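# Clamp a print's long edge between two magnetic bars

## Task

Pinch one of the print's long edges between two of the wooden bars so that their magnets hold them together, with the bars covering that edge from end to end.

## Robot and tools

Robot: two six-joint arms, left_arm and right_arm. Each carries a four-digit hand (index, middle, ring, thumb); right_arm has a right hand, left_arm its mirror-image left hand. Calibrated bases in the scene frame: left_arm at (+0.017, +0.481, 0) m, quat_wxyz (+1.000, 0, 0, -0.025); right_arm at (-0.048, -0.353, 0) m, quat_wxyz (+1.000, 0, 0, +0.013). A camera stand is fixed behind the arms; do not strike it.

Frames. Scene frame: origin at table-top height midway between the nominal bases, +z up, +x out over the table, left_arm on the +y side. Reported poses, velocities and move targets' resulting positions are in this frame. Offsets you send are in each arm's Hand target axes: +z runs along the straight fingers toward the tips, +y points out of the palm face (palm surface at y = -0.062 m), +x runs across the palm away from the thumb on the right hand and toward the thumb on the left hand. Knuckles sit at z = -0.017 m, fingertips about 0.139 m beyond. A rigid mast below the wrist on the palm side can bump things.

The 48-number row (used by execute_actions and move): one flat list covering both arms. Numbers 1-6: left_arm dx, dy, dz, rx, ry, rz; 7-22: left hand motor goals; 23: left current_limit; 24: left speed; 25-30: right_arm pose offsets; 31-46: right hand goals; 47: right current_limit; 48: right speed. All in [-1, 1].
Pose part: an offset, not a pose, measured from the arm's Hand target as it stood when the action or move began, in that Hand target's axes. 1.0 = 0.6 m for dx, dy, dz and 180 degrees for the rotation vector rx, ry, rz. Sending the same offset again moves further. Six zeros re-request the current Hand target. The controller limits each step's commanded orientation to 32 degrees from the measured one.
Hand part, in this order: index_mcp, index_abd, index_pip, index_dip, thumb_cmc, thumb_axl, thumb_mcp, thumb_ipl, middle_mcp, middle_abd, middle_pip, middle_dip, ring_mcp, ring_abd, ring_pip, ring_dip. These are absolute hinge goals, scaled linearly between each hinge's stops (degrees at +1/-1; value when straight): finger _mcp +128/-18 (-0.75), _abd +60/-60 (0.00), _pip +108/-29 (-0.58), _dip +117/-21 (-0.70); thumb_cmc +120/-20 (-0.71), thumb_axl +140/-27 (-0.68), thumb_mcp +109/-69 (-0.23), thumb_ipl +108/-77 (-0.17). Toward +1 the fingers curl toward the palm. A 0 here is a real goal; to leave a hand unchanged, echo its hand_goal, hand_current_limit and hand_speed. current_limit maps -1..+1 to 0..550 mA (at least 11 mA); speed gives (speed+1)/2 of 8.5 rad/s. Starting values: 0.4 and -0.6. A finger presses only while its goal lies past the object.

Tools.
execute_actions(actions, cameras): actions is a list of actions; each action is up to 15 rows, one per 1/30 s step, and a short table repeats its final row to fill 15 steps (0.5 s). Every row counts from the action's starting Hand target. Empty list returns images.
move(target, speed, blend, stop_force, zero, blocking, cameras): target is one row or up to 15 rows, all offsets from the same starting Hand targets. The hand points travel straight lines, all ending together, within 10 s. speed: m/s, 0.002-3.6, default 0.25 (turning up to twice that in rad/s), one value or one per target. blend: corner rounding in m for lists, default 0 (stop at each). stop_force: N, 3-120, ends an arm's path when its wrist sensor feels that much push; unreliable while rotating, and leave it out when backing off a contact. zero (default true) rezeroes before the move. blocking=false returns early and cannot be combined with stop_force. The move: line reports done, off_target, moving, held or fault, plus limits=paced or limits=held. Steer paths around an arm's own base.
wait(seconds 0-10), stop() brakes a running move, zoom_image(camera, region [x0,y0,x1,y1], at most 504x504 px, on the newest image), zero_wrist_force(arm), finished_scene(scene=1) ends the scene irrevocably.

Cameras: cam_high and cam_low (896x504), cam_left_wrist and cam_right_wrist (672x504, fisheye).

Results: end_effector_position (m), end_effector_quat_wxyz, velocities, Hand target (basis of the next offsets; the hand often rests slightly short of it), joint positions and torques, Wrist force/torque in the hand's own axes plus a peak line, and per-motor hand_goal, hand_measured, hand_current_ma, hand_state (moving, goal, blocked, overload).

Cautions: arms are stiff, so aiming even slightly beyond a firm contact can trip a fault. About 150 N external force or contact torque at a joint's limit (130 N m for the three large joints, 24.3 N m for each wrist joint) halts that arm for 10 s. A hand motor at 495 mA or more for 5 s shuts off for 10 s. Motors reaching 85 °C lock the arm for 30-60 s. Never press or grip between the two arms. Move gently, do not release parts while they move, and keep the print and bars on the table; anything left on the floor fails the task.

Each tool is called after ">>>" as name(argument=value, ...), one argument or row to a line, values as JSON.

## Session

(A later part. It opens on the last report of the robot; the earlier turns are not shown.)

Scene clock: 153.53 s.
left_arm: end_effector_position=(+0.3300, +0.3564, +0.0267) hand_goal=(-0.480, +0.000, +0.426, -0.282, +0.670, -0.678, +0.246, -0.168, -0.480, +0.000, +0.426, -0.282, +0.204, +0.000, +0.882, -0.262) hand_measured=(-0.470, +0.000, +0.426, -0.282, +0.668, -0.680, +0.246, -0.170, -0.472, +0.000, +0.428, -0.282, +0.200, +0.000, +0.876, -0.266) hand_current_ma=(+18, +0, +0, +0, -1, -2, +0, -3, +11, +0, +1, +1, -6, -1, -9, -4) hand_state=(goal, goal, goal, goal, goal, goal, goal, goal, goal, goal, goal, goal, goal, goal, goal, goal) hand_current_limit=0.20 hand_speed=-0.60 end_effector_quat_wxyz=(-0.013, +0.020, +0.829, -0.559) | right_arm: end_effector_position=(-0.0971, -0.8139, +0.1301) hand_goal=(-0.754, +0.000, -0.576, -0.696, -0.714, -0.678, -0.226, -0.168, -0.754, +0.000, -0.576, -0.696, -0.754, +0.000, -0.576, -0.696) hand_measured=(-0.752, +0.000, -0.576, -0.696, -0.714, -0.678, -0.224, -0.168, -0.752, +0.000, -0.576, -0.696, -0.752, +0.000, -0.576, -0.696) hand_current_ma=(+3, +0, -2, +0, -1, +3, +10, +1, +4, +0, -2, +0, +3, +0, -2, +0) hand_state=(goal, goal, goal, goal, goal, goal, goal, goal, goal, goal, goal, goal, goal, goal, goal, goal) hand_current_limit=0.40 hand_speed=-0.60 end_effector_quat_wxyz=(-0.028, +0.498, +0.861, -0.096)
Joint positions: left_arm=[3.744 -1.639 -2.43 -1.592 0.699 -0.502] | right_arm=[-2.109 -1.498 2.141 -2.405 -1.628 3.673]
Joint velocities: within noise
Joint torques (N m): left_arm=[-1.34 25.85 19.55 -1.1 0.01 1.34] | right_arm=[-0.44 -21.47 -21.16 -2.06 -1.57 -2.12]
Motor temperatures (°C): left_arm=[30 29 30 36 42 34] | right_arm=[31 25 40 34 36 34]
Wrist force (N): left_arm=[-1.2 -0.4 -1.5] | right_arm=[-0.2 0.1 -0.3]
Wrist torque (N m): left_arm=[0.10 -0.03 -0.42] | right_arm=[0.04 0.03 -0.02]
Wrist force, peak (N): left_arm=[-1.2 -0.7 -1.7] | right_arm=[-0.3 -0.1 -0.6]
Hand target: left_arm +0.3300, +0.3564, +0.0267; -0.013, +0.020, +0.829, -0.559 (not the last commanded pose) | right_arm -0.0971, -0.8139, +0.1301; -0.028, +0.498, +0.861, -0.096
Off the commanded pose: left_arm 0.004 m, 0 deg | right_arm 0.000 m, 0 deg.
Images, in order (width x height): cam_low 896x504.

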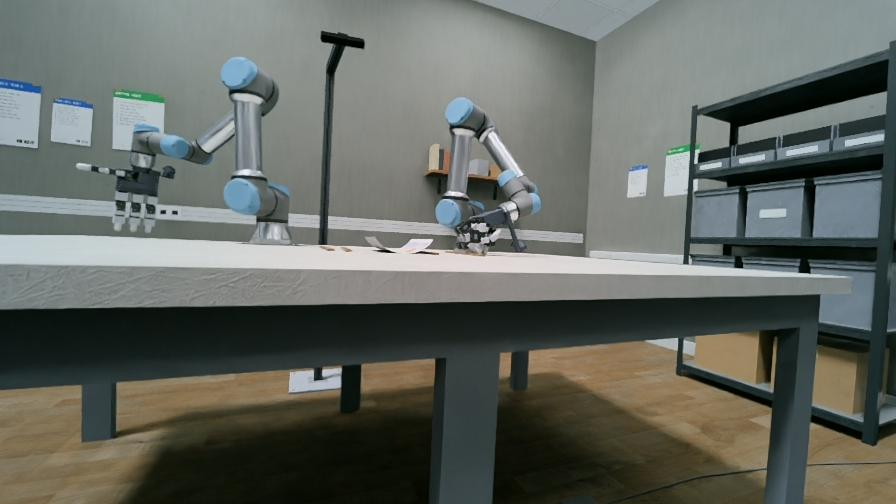

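>>> move(
  target=[
    [0.0,-0.0278,-0.0112,0,0,0,-0.479,0,0.426,-0.281,0.671,-0.678,0.247,-0.168,-0.479,0,0.426,-0.281,0.205,0,0.883,-0.261,0.2,-0.6,0,0,0,0,0,0,-0.754,0,-0.576,-0.696,-0.714,-0.678,-0.226,-0.168,-0.754,0,-0.576,-0.696,-0.754,0,-0.576,-0.696,0.4,-0.6],
    [-0.0068,-0.0708,0.0953,0,0,0,-0.479,0,0.426,-0.281,0.671,-0.678,0.247,-0.168,-0.479,0,0.426,-0.281,0.205,0,0.883,-0.261,0.2,-0.6,0,0,0,0,0,0,-0.754,0,-0.576,-0.696,-0.714,-0.678,-0.226,-0.168,-0.754,0,-0.576,-0.696,-0.754,0,-0.576,-0.696,0.4,-0.6],
    [-0.0068,-0.0435,0.1063,0,0,0,-0.479,0,0.426,-0.281,0.671,-0.678,0.247,-0.168,-0.479,0,0.426,-0.281,0.205,0,0.883,-0.261,0.2,-0.6,0,0,0,0,0,0,-0.754,0,-0.576,-0.696,-0.714,-0.678,-0.226,-0.168,-0.754,0,-0.576,-0.696,-0.754,0,-0.576,-0.696,0.4,-0.6],
  ],
  speed=[0.08, 0.08, 0.03],
  blend=[0.005, 0.0, 0.0],
  cameras=["cam_high", "cam_left_wrist"],
)

>>> zoom_image(
  camera="cam_left_wrist",
  region=[0, 0, 400, 300],
)

Scene clock: 157.60 s.
left_arm: end_effector_position=(+0.3308, +0.2874, +0.0269) hand_goal=(-0.480, +0.000, +0.426, -0.282, +0.670, -0.678, +0.246, -0.168, -0.480, +0.000, +0.426, -0.282, +0.204, +0.000, +0.882, -0.262) hand_measured=(-0.470, +0.000, +0.426, -0.282, +0.668, -0.680, +0.246, -0.170, -0.472, +0.000, +0.428, -0.282, +0.200, +0.000, +0.876, -0.266) hand_current_ma=(+18, +0, +0, +0, -1, -2, +0, -3, +11, +0, +1, +1, -6, -1, -9, -4) hand_state=(goal, goal, goal, goal, goal, goal, goal, goal, goal, goal, goal, goal, goal, goal, goal, goal) hand_current_limit=0.20 hand_speed=-0.60 end_effector_quat_wxyz=(-0.013, +0.019, +0.829, -0.559) | right_arm: end_effector_position=(-0.0971, -0.8139, +0.1301) hand_goal=(-0.754, +0.000, -0.576, -0.696, -0.714, -0.678, -0.226, -0.168, -0.754, +0.000, -0.576, -0.696, -0.754, +0.000, -0.576, -0.696) hand_measured=(-0.752, +0.000, -0.576, -0.696, -0.714, -0.678, -0.224, -0.168, -0.752, +0.000, -0.576, -0.696, -0.752, +0.000, -0.576, -0.696) hand_current_ma=(+3, +0, -2, +0, -1, +3, +10, +1, +4, +0, -2, +0, +3, +0, -2, +0) hand_state=(goal, goal, goal, goal, goal, goal, goal, goal, goal, goal, goal, goal, goal, goal, goal, goal) hand_current_limit=0.40 hand_speed=-0.60 end_effector_quat_wxyz=(-0.028, +0.498, +0.861, -0.096)
Joint positions: left_arm=[3.549 -1.637 -2.483 -1.365 0.55 -0.72] | right_arm=[-2.109 -1.498 2.141 -2.405 -1.628 3.673]
Joint torques (N m): left_arm=[4.48 25.53 20.3 -1.4 -2.8 -1.75] | right_arm=[0.05 -22.16 -20.32 -2.02 -1.38 -2.18]
Wrist force (N): left_arm=[-1.0 0.6 -0.2] | right_arm=[-0.4 0.0 -0.3]
Wrist torque (N m): left_arm=[0.14 -0.04 -0.45] | right_arm=[0.02 0.06 -0.03]
Wrist force, peak (N): left_arm=[-1.1 1.9 -0.1] | right_arm=[-0.5 0.3 -0.2]
Hand target: left_arm +0.3309, +0.2874, +0.0270; -0.013, +0.020, +0.829, -0.559 | right_arm -0.0971, -0.8139, +0.1301; -0.028, +0.498, +0.861, -0.096
Off the commanded pose: left_arm 0.000 m, 0 deg | right_arm 0.000 m, 0 deg.
move: done
Images, in order (width x height): cam_high 896x504, cam_left_wrist 672x504.

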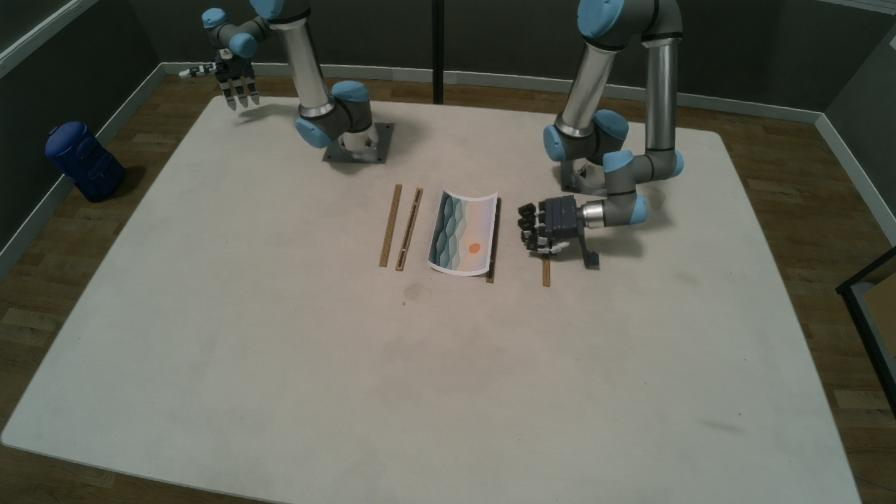

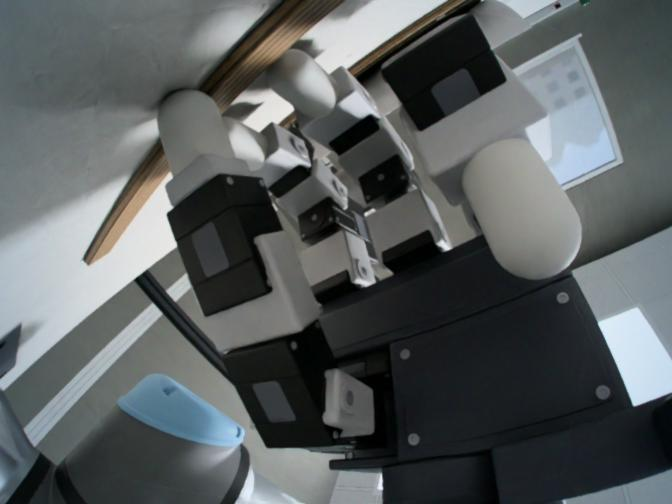

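Scaled by 1.260 from the camera's 672x504 image, which has a finer 960x720 frame.

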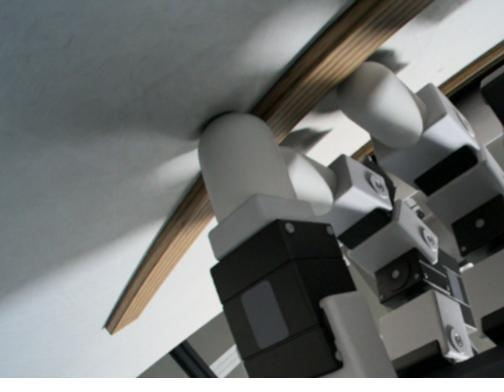

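>>> move(
  target=[
    [0,0,0,0,0,0,-0.36,0,0.426,-0.281,0.671,-0.678,0.32,-0.168,-0.36,0,0.426,-0.281,0.205,0,0.883,-0.261,0.0,-0.95,0,0,0,0,0,0,-0.754,0,-0.576,-0.696,-0.714,-0.678,-0.226,-0.168,-0.754,0,-0.576,-0.696,-0.754,0,-0.576,-0.696,0.4,-0.6],
  ],
)

>>> move(
  target=[
    [0,0,0,0,0,0,-0.3,0,0.426,-0.281,0.671,-0.678,0.42,-0.168,-0.3,0,0.426,-0.281,0.205,0,0.883,-0.261,0.2,-0.95,0,0,0,0,0,0,-0.754,0,-0.576,-0.696,-0.714,-0.678,-0.226,-0.168,-0.754,0,-0.576,-0.696,-0.754,0,-0.576,-0.696,0.4,-0.6],
  ],
  cameras=["cam_left_wrist"],
)

>>> zoom_image(
  camera="cam_left_wrist",
  region=[0, 0, 400, 300],
)

Scene clock: 159.37 s.
left_arm: end_effector_position=(+0.3309, +0.2874, +0.0270) hand_goal=(-0.360, +0.000, +0.426, -0.282, +0.670, -0.678, +0.320, -0.168, -0.360, +0.000, +0.426, -0.282, +0.204, +0.000, +0.882, -0.262) hand_measured=(-0.432, +0.000, +0.418, -0.282, +0.668, -0.680, +0.268, -0.182, -0.426, +0.000, +0.418, -0.282, +0.200, +0.000, +0.876, -0.266) hand_current_ma=(-227, +0, -12, +0, -1, -2, -190, -34, -200, +0, -12, +1, -6, -1, -9, -4) hand_state=(blocked, goal, goal, goal, goal, goal, blocked, goal, blocked, goal, goal, goal, goal, goal, goal, goal) hand_current_limit=0.00 hand_speed=-0.95 end_effector_quat_wxyz=(-0.013, +0.020, +0.829, -0.559) | right_arm: end_effector_position=(-0.0971, -0.8139, +0.1301) hand_goal=(-0.754, +0.000, -0.576, -0.696, -0.714, -0.678, -0.226, -0.168, -0.754, +0.000, -0.576, -0.696, -0.754, +0.000, -0.576, -0.696) hand_measured=(-0.752, +0.000, -0.576, -0.696, -0.714, -0.678, -0.224, -0.168, -0.752, +0.000, -0.576, -0.696, -0.752, +0.000, -0.576, -0.696) hand_current_ma=(+3, +0, -2, +0, -1, +3, +10, +1, +4, +0, -2, +0, +3, +0, -2, +0) hand_state=(goal, goal, goal, goal, goal, goal, goal, goal, goal, goal, goal, goal, goal, goal, goal, goal) hand_current_limit=0.40 hand_speed=-0.60 end_effector_quat_wxyz=(-0.028, +0.498, +0.861, -0.096)
Joint positions: left_arm=[3.549 -1.637 -2.483 -1.365 0.55 -0.72] | right_arm=[-2.109 -1.498 2.141 -2.405 -1.628 3.673]
Joint torques (N m): left_arm=[-7.53 24.62 19.23 -0.87 -1.89 -0.53] | right_arm=[-0.62 -22.4 -20.56 -2.07 -1.43 -2.04]
Wrist force (N): left_arm=[-0.8 -6.1 -0.5] | right_arm=[-0.3 0.1 -0.1]
Wrist torque (N m): left_arm=[0.01 -0.05 -0.42] | right_arm=[0.02 0.05 -0.03]
Wrist force, peak (N): left_arm=[-0.8 -6.1 -0.5] | right_arm=[-0.5 0.2 -0.5]
Hand target: left_arm +0.3309, +0.2874, +0.0270; -0.013, +0.020, +0.829, -0.559 | right_arm -0.0971, -0.8139, +0.1301; -0.028, +0.498, +0.861, -0.096
Off the commanded pose: left_arm 0.000 m, 0 deg | right_arm 0.000 m, 0 deg.
move: done

Scene clock: 159.87 s.
left_arm: end_effector_position=(+0.3309, +0.2874, +0.0270) hand_goal=(-0.300, +0.000, +0.426, -0.282, +0.670, -0.678, +0.420, -0.168, -0.300, +0.000, +0.426, -0.282, +0.204, +0.000, +0.882, -0.262) hand_measured=(-0.430, +0.000, +0.416, -0.282, +0.668, -0.680, +0.274, -0.188, -0.422, +0.000, +0.416, -0.282, +0.200, +0.000, +0.876, -0.266) hand_current_ma=(-330, +0, -15, +0, -1, -2, -330, -58, -330, +0, -16, +1, -6, -1, -9, -4) hand_state=(blocked, goal, goal, goal, goal, goal, blocked, blocked, blocked, goal, goal, goal, goal, goal, goal, goal) hand_current_limit=0.20 hand_speed=-0.95 end_effector_quat_wxyz=(-0.013, +0.020, +0.829, -0.559) | right_arm: end_effector_position=(-0.0971, -0.8139, +0.1301) hand_goal=(-0.754, +0.000, -0.576, -0.696, -0.714, -0.678, -0.226, -0.168, -0.754, +0.000, -0.576, -0.696, -0.754, +0.000, -0.576, -0.696) hand_measured=(-0.752, +0.000, -0.576, -0.696, -0.714, -0.678, -0.224, -0.168, -0.752, +0.000, -0.576, -0.696, -0.752, +0.000, -0.576, -0.696) hand_current_ma=(+3, +0, -2, +0, -1, +3, +10, +1, +4, +0, -2, +0, +3, +0, -2, +0) hand_state=(goal, goal, goal, goal, goal, goal, goal, goal, goal, goal, goal, goal, goal, goal, goal, goal) hand_current_limit=0.40 hand_speed=-0.60 end_effector_quat_wxyz=(-0.028, +0.498, +0.861, -0.096)
Joint positions: left_arm=[3.549 -1.637 -2.483 -1.365 0.55 -0.72] | right_arm=[-2.109 -1.498 2.141 -2.405 -1.628 3.673]
Joint torques (N m): left_arm=[-7.48 23.94 18.42 -0.61 -0.97 0.1] | right_arm=[-0.27 -22.58 -20.59 -1.95 -1.37 -2.05]
Wrist force (N): left_arm=[-0.9 -7.9 -0.2] | right_arm=[0.1 0.1 -0.3]
Wrist torque (N m): left_arm=[0.00 -0.03 -0.41] | right_arm=[0.05 0.00 0.01]
Wrist force, peak (N): left_arm=[-0.9 -8.2 -0.5] | right_arm=[-0.3 -0.1 -0.5]
Hand target: left_arm +0.3309, +0.2874, +0.0270; -0.013, +0.020, +0.829, -0.559 | right_arm -0.0971, -0.8139, +0.1301; -0.028, +0.498, +0.861, -0.096
Off the commanded pose: left_arm 0.000 m, 0 deg | right_arm 0.000 m, 0 deg.
move: done
Images, in order (width x height): cam_left_wrist 672x504.

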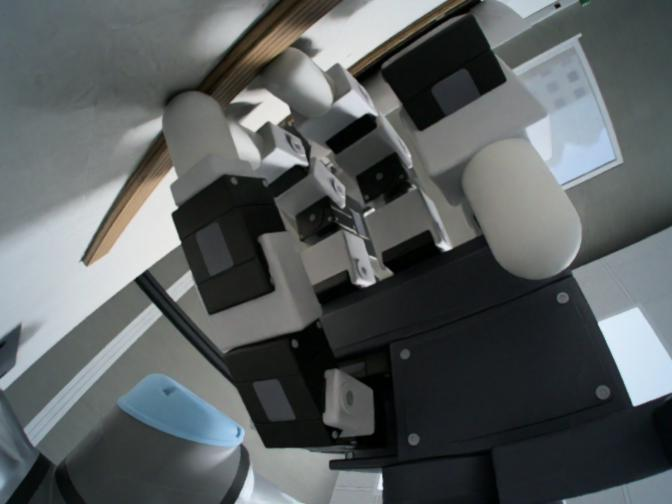

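Scaled by 1.260 from the camera's 672x504 image, which has a finer 960x720 frame.

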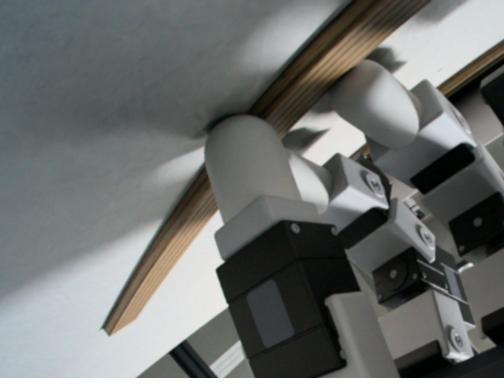

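>>> move(
  target=[
    [0,-0.0031,-0.00125,0,0,0,-0.3,0,0.426,-0.281,0.671,-0.678,0.42,-0.168,-0.3,0,0.426,-0.281,0.205,0,0.883,-0.261,0.2,-0.95,0,0,0,0,0,0,-0.754,0,-0.576,-0.696,-0.714,-0.678,-0.226,-0.168,-0.754,0,-0.576,-0.696,-0.754,0,-0.576,-0.696,0.4,-0.6],
  ],
  speed=0.004,
  cameras=["cam_left_wrist"],
)

>>> zoom_image(
  camera="cam_left_wrist",
  region=[0, 0, 400, 300],
)

Scene clock: 161.50 s.
left_arm: end_effector_position=(+0.3309, +0.2874, +0.0290) hand_goal=(-0.300, +0.000, +0.426, -0.282, +0.670, -0.678, +0.420, -0.168, -0.300, +0.000, +0.426, -0.282, +0.204, +0.000, +0.882, -0.262) hand_measured=(-0.392, +0.000, +0.402, -0.292, +0.668, -0.680, +0.274, -0.204, -0.382, +0.000, +0.396, -0.294, +0.200, +0.000, +0.876, -0.266) hand_current_ma=(-316, +0, -49, -15, -2, -2, -330, -120, -276, +0, -63, -17, -6, -1, -9, -4) hand_state=(blocked, goal, blocked, goal, goal, goal, blocked, blocked, blocked, goal, blocked, goal, goal, goal, goal, goal) hand_current_limit=0.20 hand_speed=-0.95 end_effector_quat_wxyz=(-0.013, +0.020, +0.829, -0.559) | right_arm: end_effector_position=(-0.0971, -0.8139, +0.1301) hand_goal=(-0.754, +0.000, -0.576, -0.696, -0.714, -0.678, -0.226, -0.168, -0.754, +0.000, -0.576, -0.696, -0.754, +0.000, -0.576, -0.696) hand_measured=(-0.752, +0.000, -0.576, -0.696, -0.714, -0.678, -0.224, -0.168, -0.752, +0.000, -0.576, -0.696, -0.752, +0.000, -0.576, -0.696) hand_current_ma=(+3, +0, -2, +0, -1, +3, +10, +1, +4, +0, -2, +0, +3, +0, -2, +0) hand_state=(goal, goal, goal, goal, goal, goal, goal, goal, goal, goal, goal, goal, goal, goal, goal, goal) hand_current_limit=0.40 hand_speed=-0.60 end_effector_quat_wxyz=(-0.028, +0.498, +0.861, -0.096)
Joint positions: left_arm=[3.549 -1.63 -2.481 -1.373 0.55 -0.72] | right_arm=[-2.109 -1.498 2.141 -2.405 -1.628 3.673]
Joint torques (N m): left_arm=[-7.98 17.12 18.46 0.12 0.05 0.88] | right_arm=[-1.24 -21.6 -20.8 -2.11 -1.61 -2.08]
Wrist force (N): left_arm=[-0.9 -3.3 -0.3] | right_arm=[-0.2 0.0 -0.2]
Wrist torque (N m): left_arm=[0.02 -0.04 -0.43] | right_arm=[0.02 0.04 -0.01]
Wrist force, peak (N): left_arm=[-0.8 -8.2 -0.2] | right_arm=[-0.5 0.0 -0.3]
Hand target: left_arm +0.3309, +0.2874, +0.0290; -0.013, +0.020, +0.829, -0.559 | right_arm -0.0971, -0.8139, +0.1301; -0.028, +0.498, +0.861, -0.096
Off the commanded pose: left_arm 0.000 m, 0 deg | right_arm 0.000 m, 0 deg.
move: done
Images, in order (width x height): cam_left_wrist 672x504.

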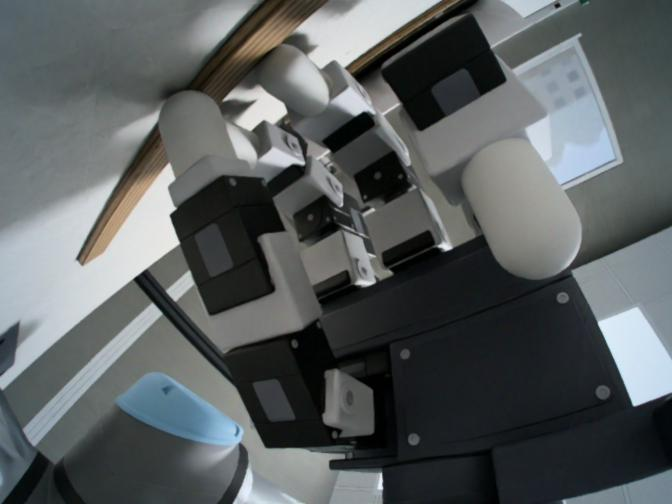

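Scaled by 1.260 from the camera's 672x504 image, which has a finer 960x720 frame.

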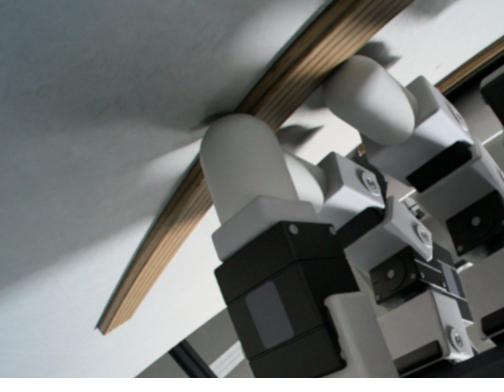

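>>> move(
  target=[
    [0,-0.0031,-0.00125,0,0,0,-0.3,0,0.426,-0.281,0.671,-0.678,0.42,-0.168,-0.3,0,0.426,-0.281,0.205,0,0.883,-0.261,0.2,-0.95,0,0,0,0,0,0,-0.754,0,-0.576,-0.696,-0.714,-0.678,-0.226,-0.168,-0.754,0,-0.576,-0.696,-0.754,0,-0.576,-0.696,0.4,-0.6],
  ],
  speed=0.004,
  cameras=["cam_left_wrist"],
)

>>> zoom_image(
  camera="cam_left_wrist",
  region=[0, 0, 400, 300],
)

Scene clock: 163.57 s.
left_arm: end_effector_position=(+0.3309, +0.2874, +0.0310) hand_goal=(-0.300, +0.000, +0.426, -0.282, +0.670, -0.678, +0.420, -0.168, -0.300, +0.000, +0.426, -0.282, +0.204, +0.000, +0.882, -0.262) hand_measured=(-0.300, +0.000, +0.420, -0.286, +0.670, -0.678, +0.406, -0.172, -0.298, +0.000, +0.420, -0.286, +0.200, +0.000, +0.876, -0.266) hand_current_ma=(+0, +0, -7, -4, +0, +0, -32, -7, +1, +0, -7, -4, -6, -1, -9, -4) hand_state=(goal, goal, goal, goal, goal, goal, goal, goal, goal, goal, goal, goal, goal, goal, goal, goal) hand_current_limit=0.20 hand_speed=-0.95 end_effector_quat_wxyz=(-0.013, +0.020, +0.829, -0.559) | right_arm: end_effector_position=(-0.0971, -0.8139, +0.1301) hand_goal=(-0.754, +0.000, -0.576, -0.696, -0.714, -0.678, -0.226, -0.168, -0.754, +0.000, -0.576, -0.696, -0.754, +0.000, -0.576, -0.696) hand_measured=(-0.752, +0.000, -0.576, -0.696, -0.714, -0.678, -0.224, -0.168, -0.752, +0.000, -0.576, -0.696, -0.752, +0.000, -0.576, -0.696) hand_current_ma=(+3, +0, -2, +0, -1, +3, +10, +1, +4, +0, -2, +0, +3, +0, -2, +0) hand_state=(goal, goal, goal, goal, goal, goal, goal, goal, goal, goal, goal, goal, goal, goal, goal, goal) hand_current_limit=0.40 hand_speed=-0.60 end_effector_quat_wxyz=(-0.028, +0.498, +0.861, -0.096)
Joint positions: left_arm=[3.549 -1.624 -2.479 -1.381 0.55 -0.72] | right_arm=[-2.109 -1.498 2.141 -2.405 -1.628 3.673]
Joint torques (N m): left_arm=[-7.09 8.06 15.37 3.25 -2.47 -0.13] | right_arm=[0.15 -22.11 -21 -2.03 -1.53 -2.31]
Wrist force (N): left_arm=[-1.0 0.8 -0.4] | right_arm=[-0.3 -0.2 0.0]
Wrist torque (N m): left_arm=[0.18 -0.04 -0.45] | right_arm=[-0.02 0.04 -0.03]
Wrist force, peak (N): left_arm=[-0.9 -4.6 -0.5] | right_arm=[-0.5 0.1 -0.4]
Hand target: left_arm +0.3309, +0.2874, +0.0310; -0.013, +0.020, +0.829, -0.559 | right_arm -0.0971, -0.8139, +0.1301; -0.028, +0.498, +0.861, -0.096
Off the commanded pose: left_arm 0.000 m, 0 deg | right_arm 0.000 m, 0 deg.
move: done
Images, in order (width x height): cam_left_wrist 672x504.

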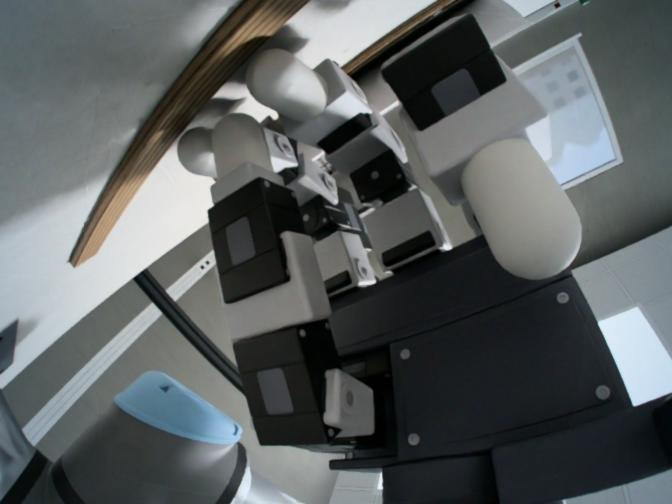

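Scaled by 1.260 from the camera's 672x504 image, which has a finer 960x720 frame.

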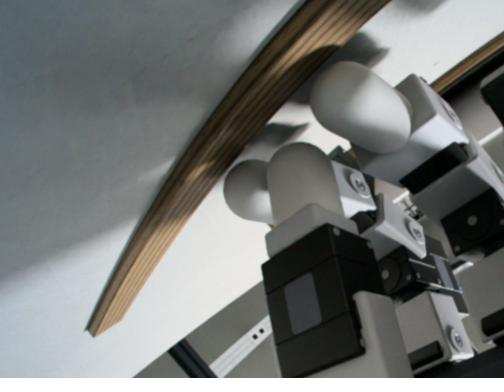

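>>> execute_actions(
  actions=[],
  cameras=["cam_right_wrist", "cam_left_wrist", "cam_high"],
)

>>> zoom_image(
  camera="cam_right_wrist",
  region=[150, 60, 400, 300],
)

>>> zoom_image(
  camera="cam_left_wrist",
  region=[160, 20, 460, 300],
)

Scene clock: 170.57 s.
left_arm: end_effector_position=(+0.3309, +0.2874, +0.0310) hand_goal=(-0.300, +0.000, +0.426, -0.282, +0.670, -0.678, +0.420, -0.168, -0.300, +0.000, +0.426, -0.282, +0.204, +0.000, +0.882, -0.262) hand_measured=(-0.300, +0.000, +0.420, -0.286, +0.670, -0.678, +0.406, -0.172, -0.298, +0.000, +0.420, -0.286, +0.200, +0.000, +0.876, -0.266) hand_current_ma=(+0, +0, -7, -4, +0, +0, -32, -7, +1, +0, -7, -4, -6, -1, -9, -4) hand_state=(goal, goal, goal, goal, goal, goal, goal, goal, goal, goal, goal, goal, goal, goal, goal, goal) hand_current_limit=0.20 hand_speed=-0.95 end_effector_quat_wxyz=(-0.013, +0.020, +0.829, -0.559) | right_arm: end_effector_position=(-0.0971, -0.8139, +0.1301) hand_goal=(-0.754, +0.000, -0.576, -0.696, -0.714, -0.678, -0.226, -0.168, -0.754, +0.000, -0.576, -0.696, -0.754, +0.000, -0.576, -0.696) hand_measured=(-0.752, +0.000, -0.576, -0.696, -0.714, -0.678, -0.224, -0.168, -0.752, +0.000, -0.576, -0.696, -0.752, +0.000, -0.576, -0.696) hand_current_ma=(+3, +0, -2, +0, -1, +3, +10, +1, +4, +0, -2, +0, +3, +0, -2, +0) hand_state=(goal, goal, goal, goal, goal, goal, goal, goal, goal, goal, goal, goal, goal, goal, goal, goal) hand_current_limit=0.40 hand_speed=-0.60 end_effector_quat_wxyz=(-0.028, +0.498, +0.861, -0.096)
Joint positions: left_arm=[3.549 -1.624 -2.479 -1.381 0.55 -0.72] | right_arm=[-2.109 -1.498 2.141 -2.405 -1.628 3.673]
Joint velocities: within noise
Joint torques (N m): left_arm=[-5.65 2.92 9.45 3.63 -2.49 -1.6] | right_arm=[-0.78 -22.64 -20.91 -2.02 -1.53 -2.13]
Motor temperatures (°C): left_arm=[30 29 30 36 42 34] | right_arm=[31 24 40 34 35 34]
Wrist force (N): left_arm=[-0.9 0.8 -0.2] | right_arm=[0.0 0.0 0.1]
Wrist torque (N m): left_arm=[0.17 -0.05 -0.44] | right_arm=[-0.01 0.01 -0.01]
Wrist force, peak (N): left_arm=[-1.2 1.0 -0.2] | right_arm=[-0.3 0.3 -0.6]
Hand target: left_arm +0.3309, +0.2874, +0.0310; -0.013, +0.020, +0.829, -0.559 | right_arm -0.0971, -0.8139, +0.1301; -0.028, +0.498, +0.861, -0.096
Off the commanded pose: left_arm 0.000 m, 0 deg | right_arm 0.000 m, 0 deg.
Images, in order (width x height): cam_high 896x504, cam_left_wrist 672x504, cam_right_wrist 672x504.

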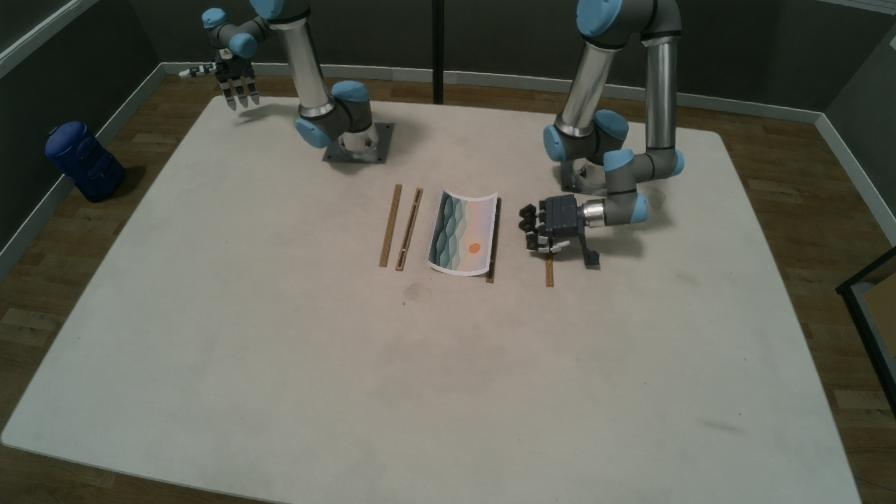

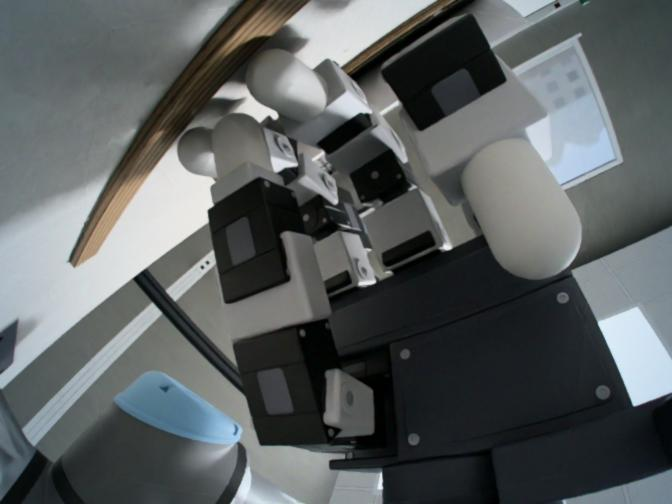

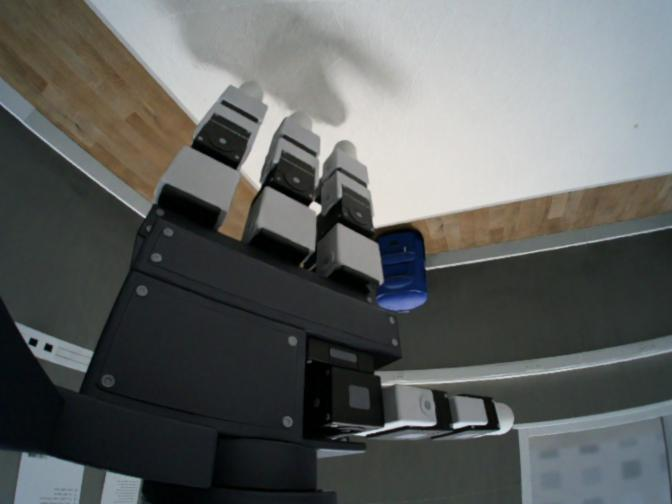

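Scaled by 2.016 from the camera's 672x504 image, which has a finer 960x720 frame.

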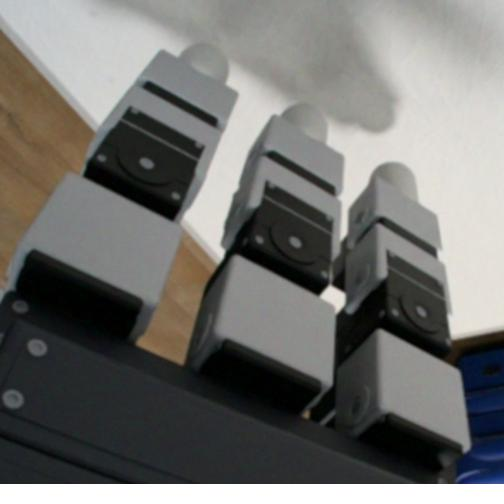

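Scaled by 1.680 from the camera's 672x504 image, which has a finer 960x720 frame.

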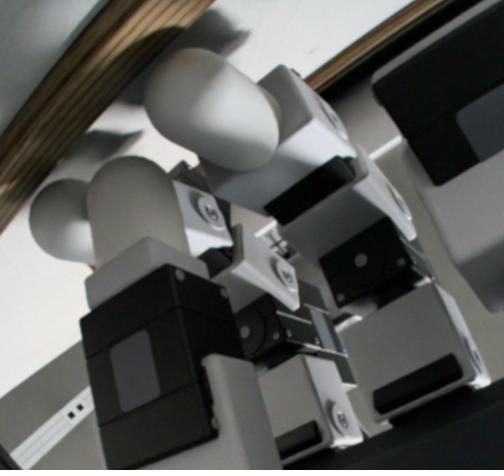

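>>> move(
  target=[
    [0,-0.1854,-0.0749,0,0,0,-0.479,0,0.426,-0.281,0.671,-0.678,0.247,-0.168,-0.479,0,0.426,-0.281,0.205,0,0.883,-0.261,0.2,-0.6,0,0,0,0,0,0,-0.754,0,-0.576,-0.696,-0.714,-0.678,-0.226,-0.168,-0.754,0,-0.576,-0.696,-0.754,0,-0.576,-0.696,0.4,-0.6],
    [-0.2271,-0.1736,-0.1044,-0.144,0.3937,0.313,-0.959,-0.083,-0.898,-0.899,-0.714,-0.678,-0.226,-0.168,-0.959,0.083,-0.898,-0.899,0.89,0,0.445,-0.696,0.2,-0.6,0,0,0,0,0,0,-0.754,0,-0.576,-0.696,-0.714,-0.678,-0.226,-0.168,-0.754,0,-0.576,-0.696,-0.754,0,-0.576,-0.696,0.4,-0.6],
  ],
  speed=0.25,
  blend=[0.03, 0],
  cameras=["all"],
)

>>> zoom_image(
  camera="cam_high",
  region=[460, 160, 640, 320],
)

>>> zoom_image(
  camera="cam_left_wrist",
  region=[160, 0, 500, 300],
)

>>> zoom_image(
  camera="cam_low",
  region=[380, 130, 560, 270],
)

Scene clock: 188.07 s.
left_arm: end_effector_position=(+0.4679, +0.3000, +0.1511) hand_goal=(-0.960, -0.084, -0.898, -0.900, -0.714, -0.678, -0.226, -0.168, -0.960, +0.082, -0.898, -0.900, +0.890, +0.000, +0.444, -0.696) hand_measured=(-0.942, -0.080, -0.890, -0.896, -0.702, -0.678, -0.218, -0.170, -0.944, +0.078, -0.890, -0.896, +0.708, -0.010, +0.436, -0.700) hand_current_ma=(+36, +3, +10, +3, +21, +0, +17, -2, +30, -4, +11, +3, -330, -12, -13, -3) hand_state=(goal, goal, goal, goal, goal, goal, goal, goal, goal, goal, goal, goal, blocked, goal, goal, goal) hand_current_limit=0.20 hand_speed=-0.60 end_effector_quat_wxyz=(-0.217, +0.687, +0.661, -0.209) | right_arm: end_effector_position=(-0.0971, -0.8139, +0.1301) hand_goal=(-0.754, +0.000, -0.576, -0.696, -0.714, -0.678, -0.226, -0.168, -0.754, +0.000, -0.576, -0.696, -0.754, +0.000, -0.576, -0.696) hand_measured=(-0.752, +0.000, -0.576, -0.696, -0.714, -0.678, -0.224, -0.168, -0.752, +0.000, -0.576, -0.696, -0.752, +0.000, -0.576, -0.696) hand_current_ma=(+3, +0, -2, +0, -1, +3, +10, +1, +4, +0, -2, +0, +3, +0, -2, +0) hand_state=(goal, goal, goal, goal, goal, goal, goal, goal, goal, goal, goal, goal, goal, goal, goal, goal) hand_current_limit=0.40 hand_speed=-0.60 end_effector_quat_wxyz=(-0.028, +0.498, +0.861, -0.096)
Joint positions: left_arm=[3.053 -1.773 -1.717 -1.831 1.514 -0.082] | right_arm=[-2.109 -1.498 2.141 -2.405 -1.628 3.673]
Joint torques (N m): left_arm=[13.91 38.23 14.13 -0.25 1.23 1.42] | right_arm=[0.4 -21.44 -20.83 -2.03 -1.53 -2.15]
Wrist force (N): left_arm=[-1.0 0.4 0.3] | right_arm=[-0.2 0.2 -0.4]
Wrist torque (N m): left_arm=[0.07 0.02 -0.19] | right_arm=[0.05 0.04 -0.01]
Wrist force, peak (N): left_arm=[-1.1 3.0 0.5] | right_arm=[-0.7 0.1 -0.2]
Hand target: left_arm +0.4679, +0.3000, +0.1511; -0.217, +0.687, +0.661, -0.209 | right_arm -0.0971, -0.8139, +0.1301; -0.028, +0.498, +0.861, -0.096
Off the commanded pose: left_arm 0.000 m, 0 deg | right_arm 0.000 m, 0 deg.
move: done

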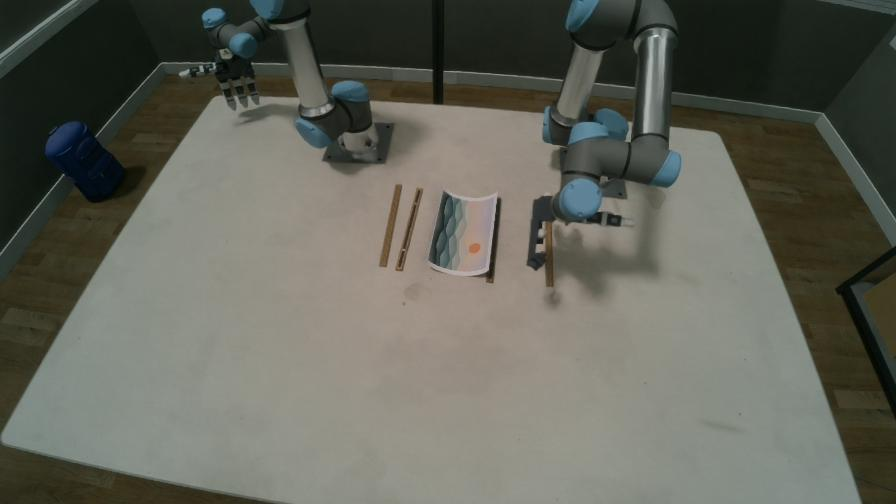

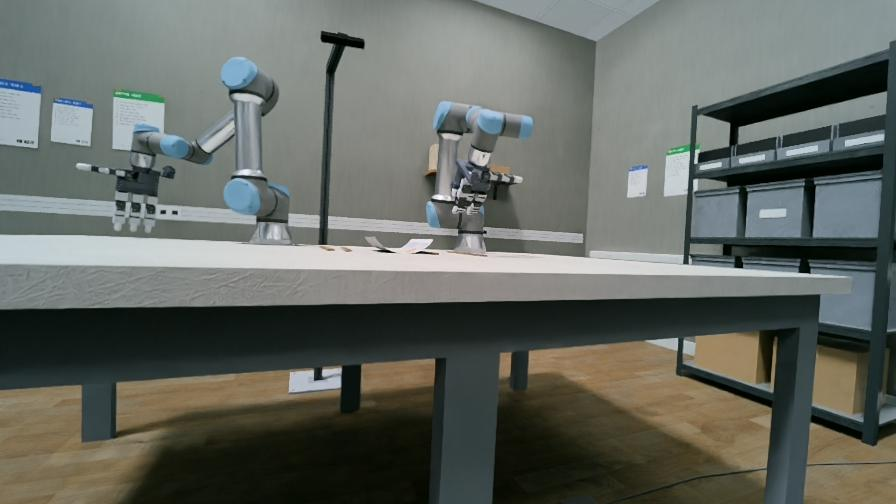

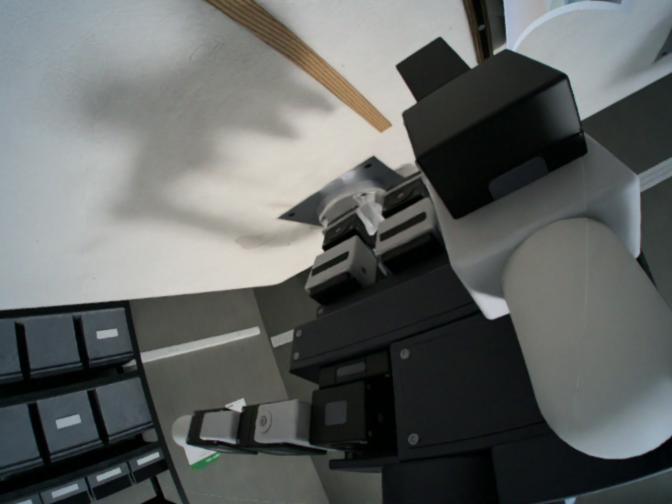

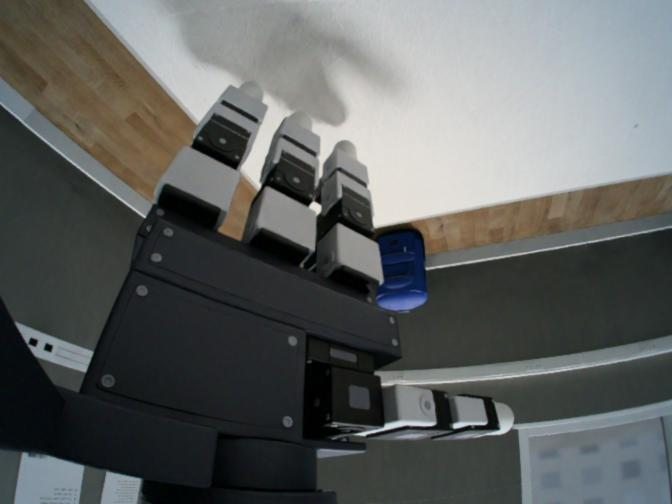

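Scaled by 2.800.

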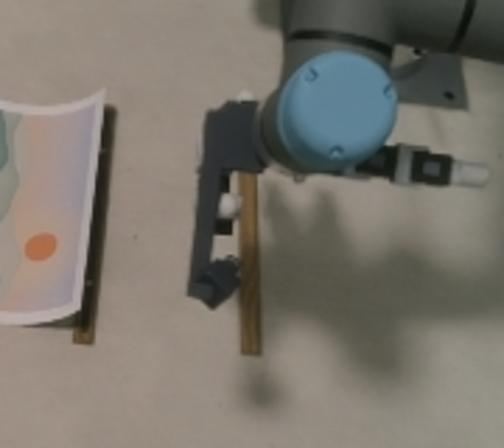

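Scaled by 1.482 from the camera's 672x504 image, which has a finer 960x720 frame.

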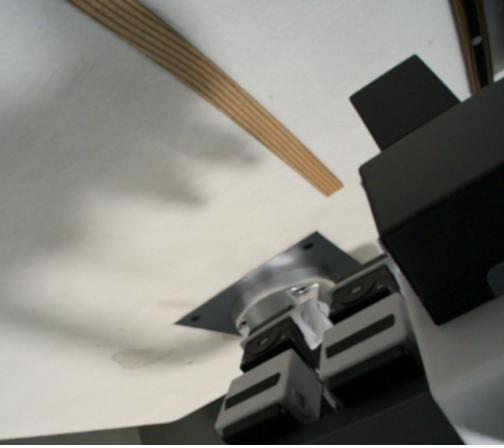

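Scaled by 2.800.

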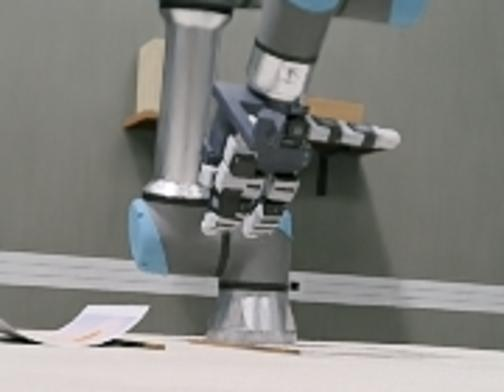

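>>> move(
  target=[
    [0.0016,0.115,0.1657,0,0.0032,0.0046,-0.959,-0.083,-0.898,-0.899,-0.714,-0.678,-0.226,-0.168,-0.959,0.083,-0.898,-0.899,0.69,0,0.445,-0.696,0.2,-0.6,0,0,0,0,0,0,-0.754,0,-0.576,-0.696,-0.714,-0.678,-0.226,-0.168,-0.754,0,-0.576,-0.696,-0.754,0,-0.576,-0.696,0.4,-0.6],
  ],
  speed=0.15,
  cameras=["cam_high","cam_low","cam_left_wrist"],
)

>>> zoom_image(
  camera="cam_high",
  region=[480, 180, 620, 320],
)

>>> zoom_image(
  camera="cam_low",
  region=[410, 180, 530, 270],
)

Scene clock: 191.47 s.
left_arm: end_effector_position=(+0.4673, +0.3010, +0.0301) hand_goal=(-0.960, -0.084, -0.898, -0.900, -0.714, -0.678, -0.226, -0.168, -0.960, +0.082, -0.898, -0.900, +0.690, +0.000, +0.444, -0.696) hand_measured=(-0.942, -0.080, -0.892, -0.896, -0.702, -0.678, -0.218, -0.170, -0.944, +0.078, -0.890, -0.896, +0.684, -0.006, +0.444, -0.696) hand_current_ma=(+36, +3, +9, +3, +20, +0, +16, -1, +30, -3, +10, +3, -7, -7, -1, +0) hand_state=(goal, goal, goal, goal, goal, goal, goal, goal, goal, goal, goal, goal, goal, goal, goal, goal) hand_current_limit=0.20 hand_speed=-0.60 end_effector_quat_wxyz=(-0.219, +0.693, +0.655, -0.207) | right_arm: end_effector_position=(-0.0971, -0.8139, +0.1301) hand_goal=(-0.754, +0.000, -0.576, -0.696, -0.714, -0.678, -0.226, -0.168, -0.754, +0.000, -0.576, -0.696, -0.754, +0.000, -0.576, -0.696) hand_measured=(-0.752, +0.000, -0.576, -0.696, -0.714, -0.678, -0.224, -0.168, -0.752, +0.000, -0.576, -0.696, -0.752, +0.000, -0.576, -0.696) hand_current_ma=(+3, +0, -2, +0, -1, +3, +10, +1, +4, +0, -2, +0, +3, +0, -2, +0) hand_state=(goal, goal, goal, goal, goal, goal, goal, goal, goal, goal, goal, goal, goal, goal, goal, goal) hand_current_limit=0.40 hand_speed=-0.60 end_effector_quat_wxyz=(-0.028, +0.498, +0.861, -0.096)
Joint positions: left_arm=[3.053 -1.912 -1.885 -1.525 1.524 -0.068] | right_arm=[-2.109 -1.498 2.141 -2.405 -1.628 3.673]
Joint torques (N m): left_arm=[-10.09 33.92 18.79 2.15 -1.35 -1.6] | right_arm=[-0.69 -21.97 -20.99 -1.98 -1.59 -1.96]
Wrist force (N): left_arm=[-0.8 0.4 0.0] | right_arm=[-0.4 0.0 0.0]
Wrist torque (N m): left_arm=[0.13 -0.02 -0.30] | right_arm=[0.00 0.05 -0.03]
Wrist force, peak (N): left_arm=[-1.1 1.4 1.2] | right_arm=[-0.3 -0.1 -0.5]
Hand target: left_arm +0.4674, +0.3010, +0.0300; -0.219, +0.693, +0.655, -0.207 | right_arm -0.0971, -0.8139, +0.1301; -0.028, +0.498, +0.861, -0.096
Off the commanded pose: left_arm 0.000 m, 0 deg | right_arm 0.000 m, 0 deg.
move: done
Images, in order (width x height): cam_high 896x504, cam_low 896x504, cam_left_wrist 672x504.

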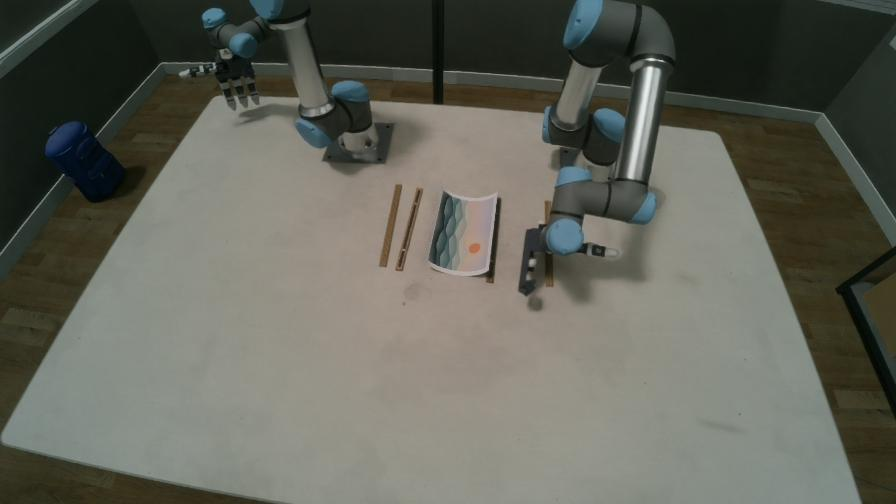

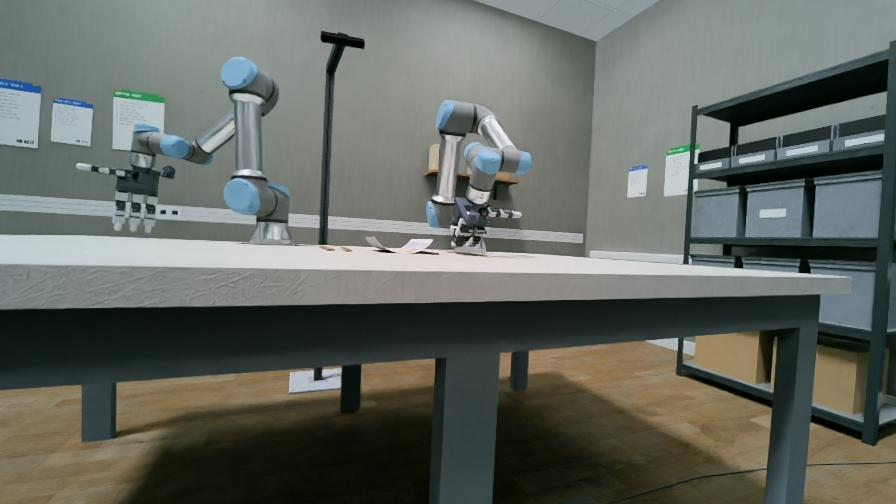

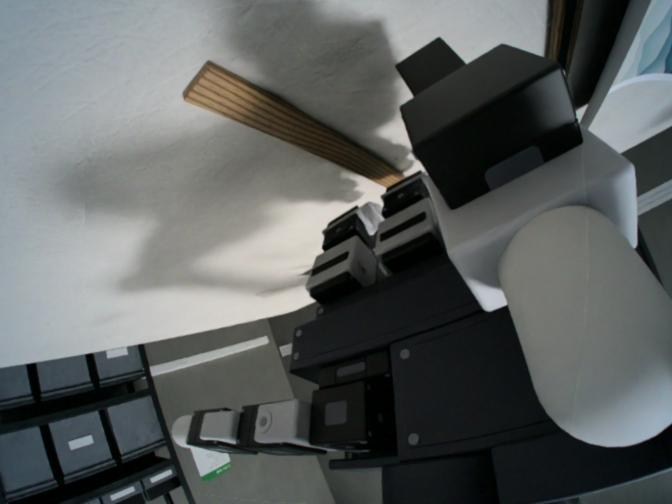

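Scaled by 3.600.

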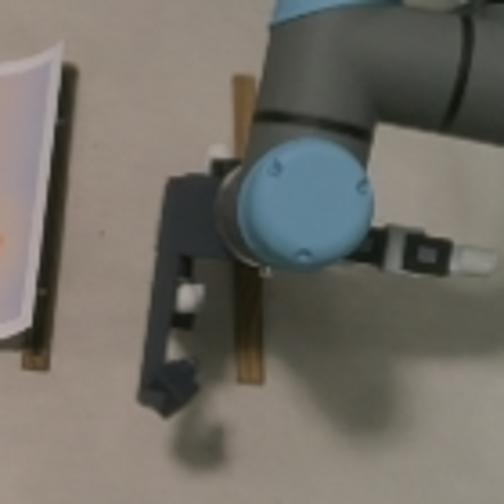

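Scaled by 4.200.

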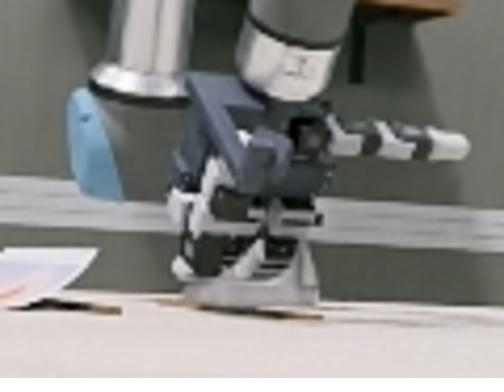

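>>> zoom_image(
  camera="cam_low",
  region=[440, 190, 530, 260],
)

>>> zoom_image(
  camera="cam_left_wrist",
  region=[250, 100, 500, 330],
)

Scaled by 5.600.

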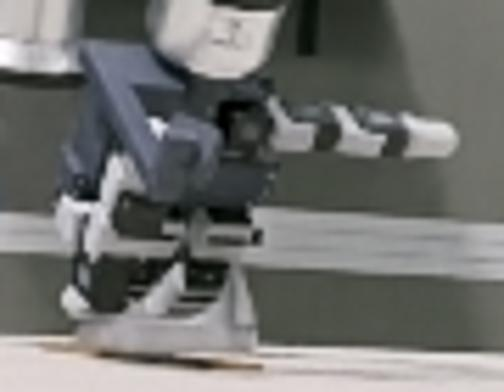

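Scaled by 2.016 from the camera's 672x504 image, which has a finer 960x720 frame.

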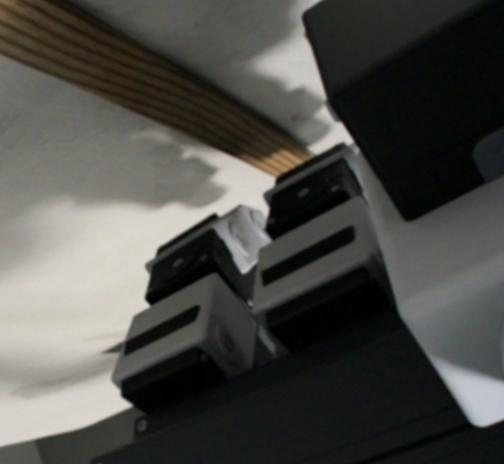

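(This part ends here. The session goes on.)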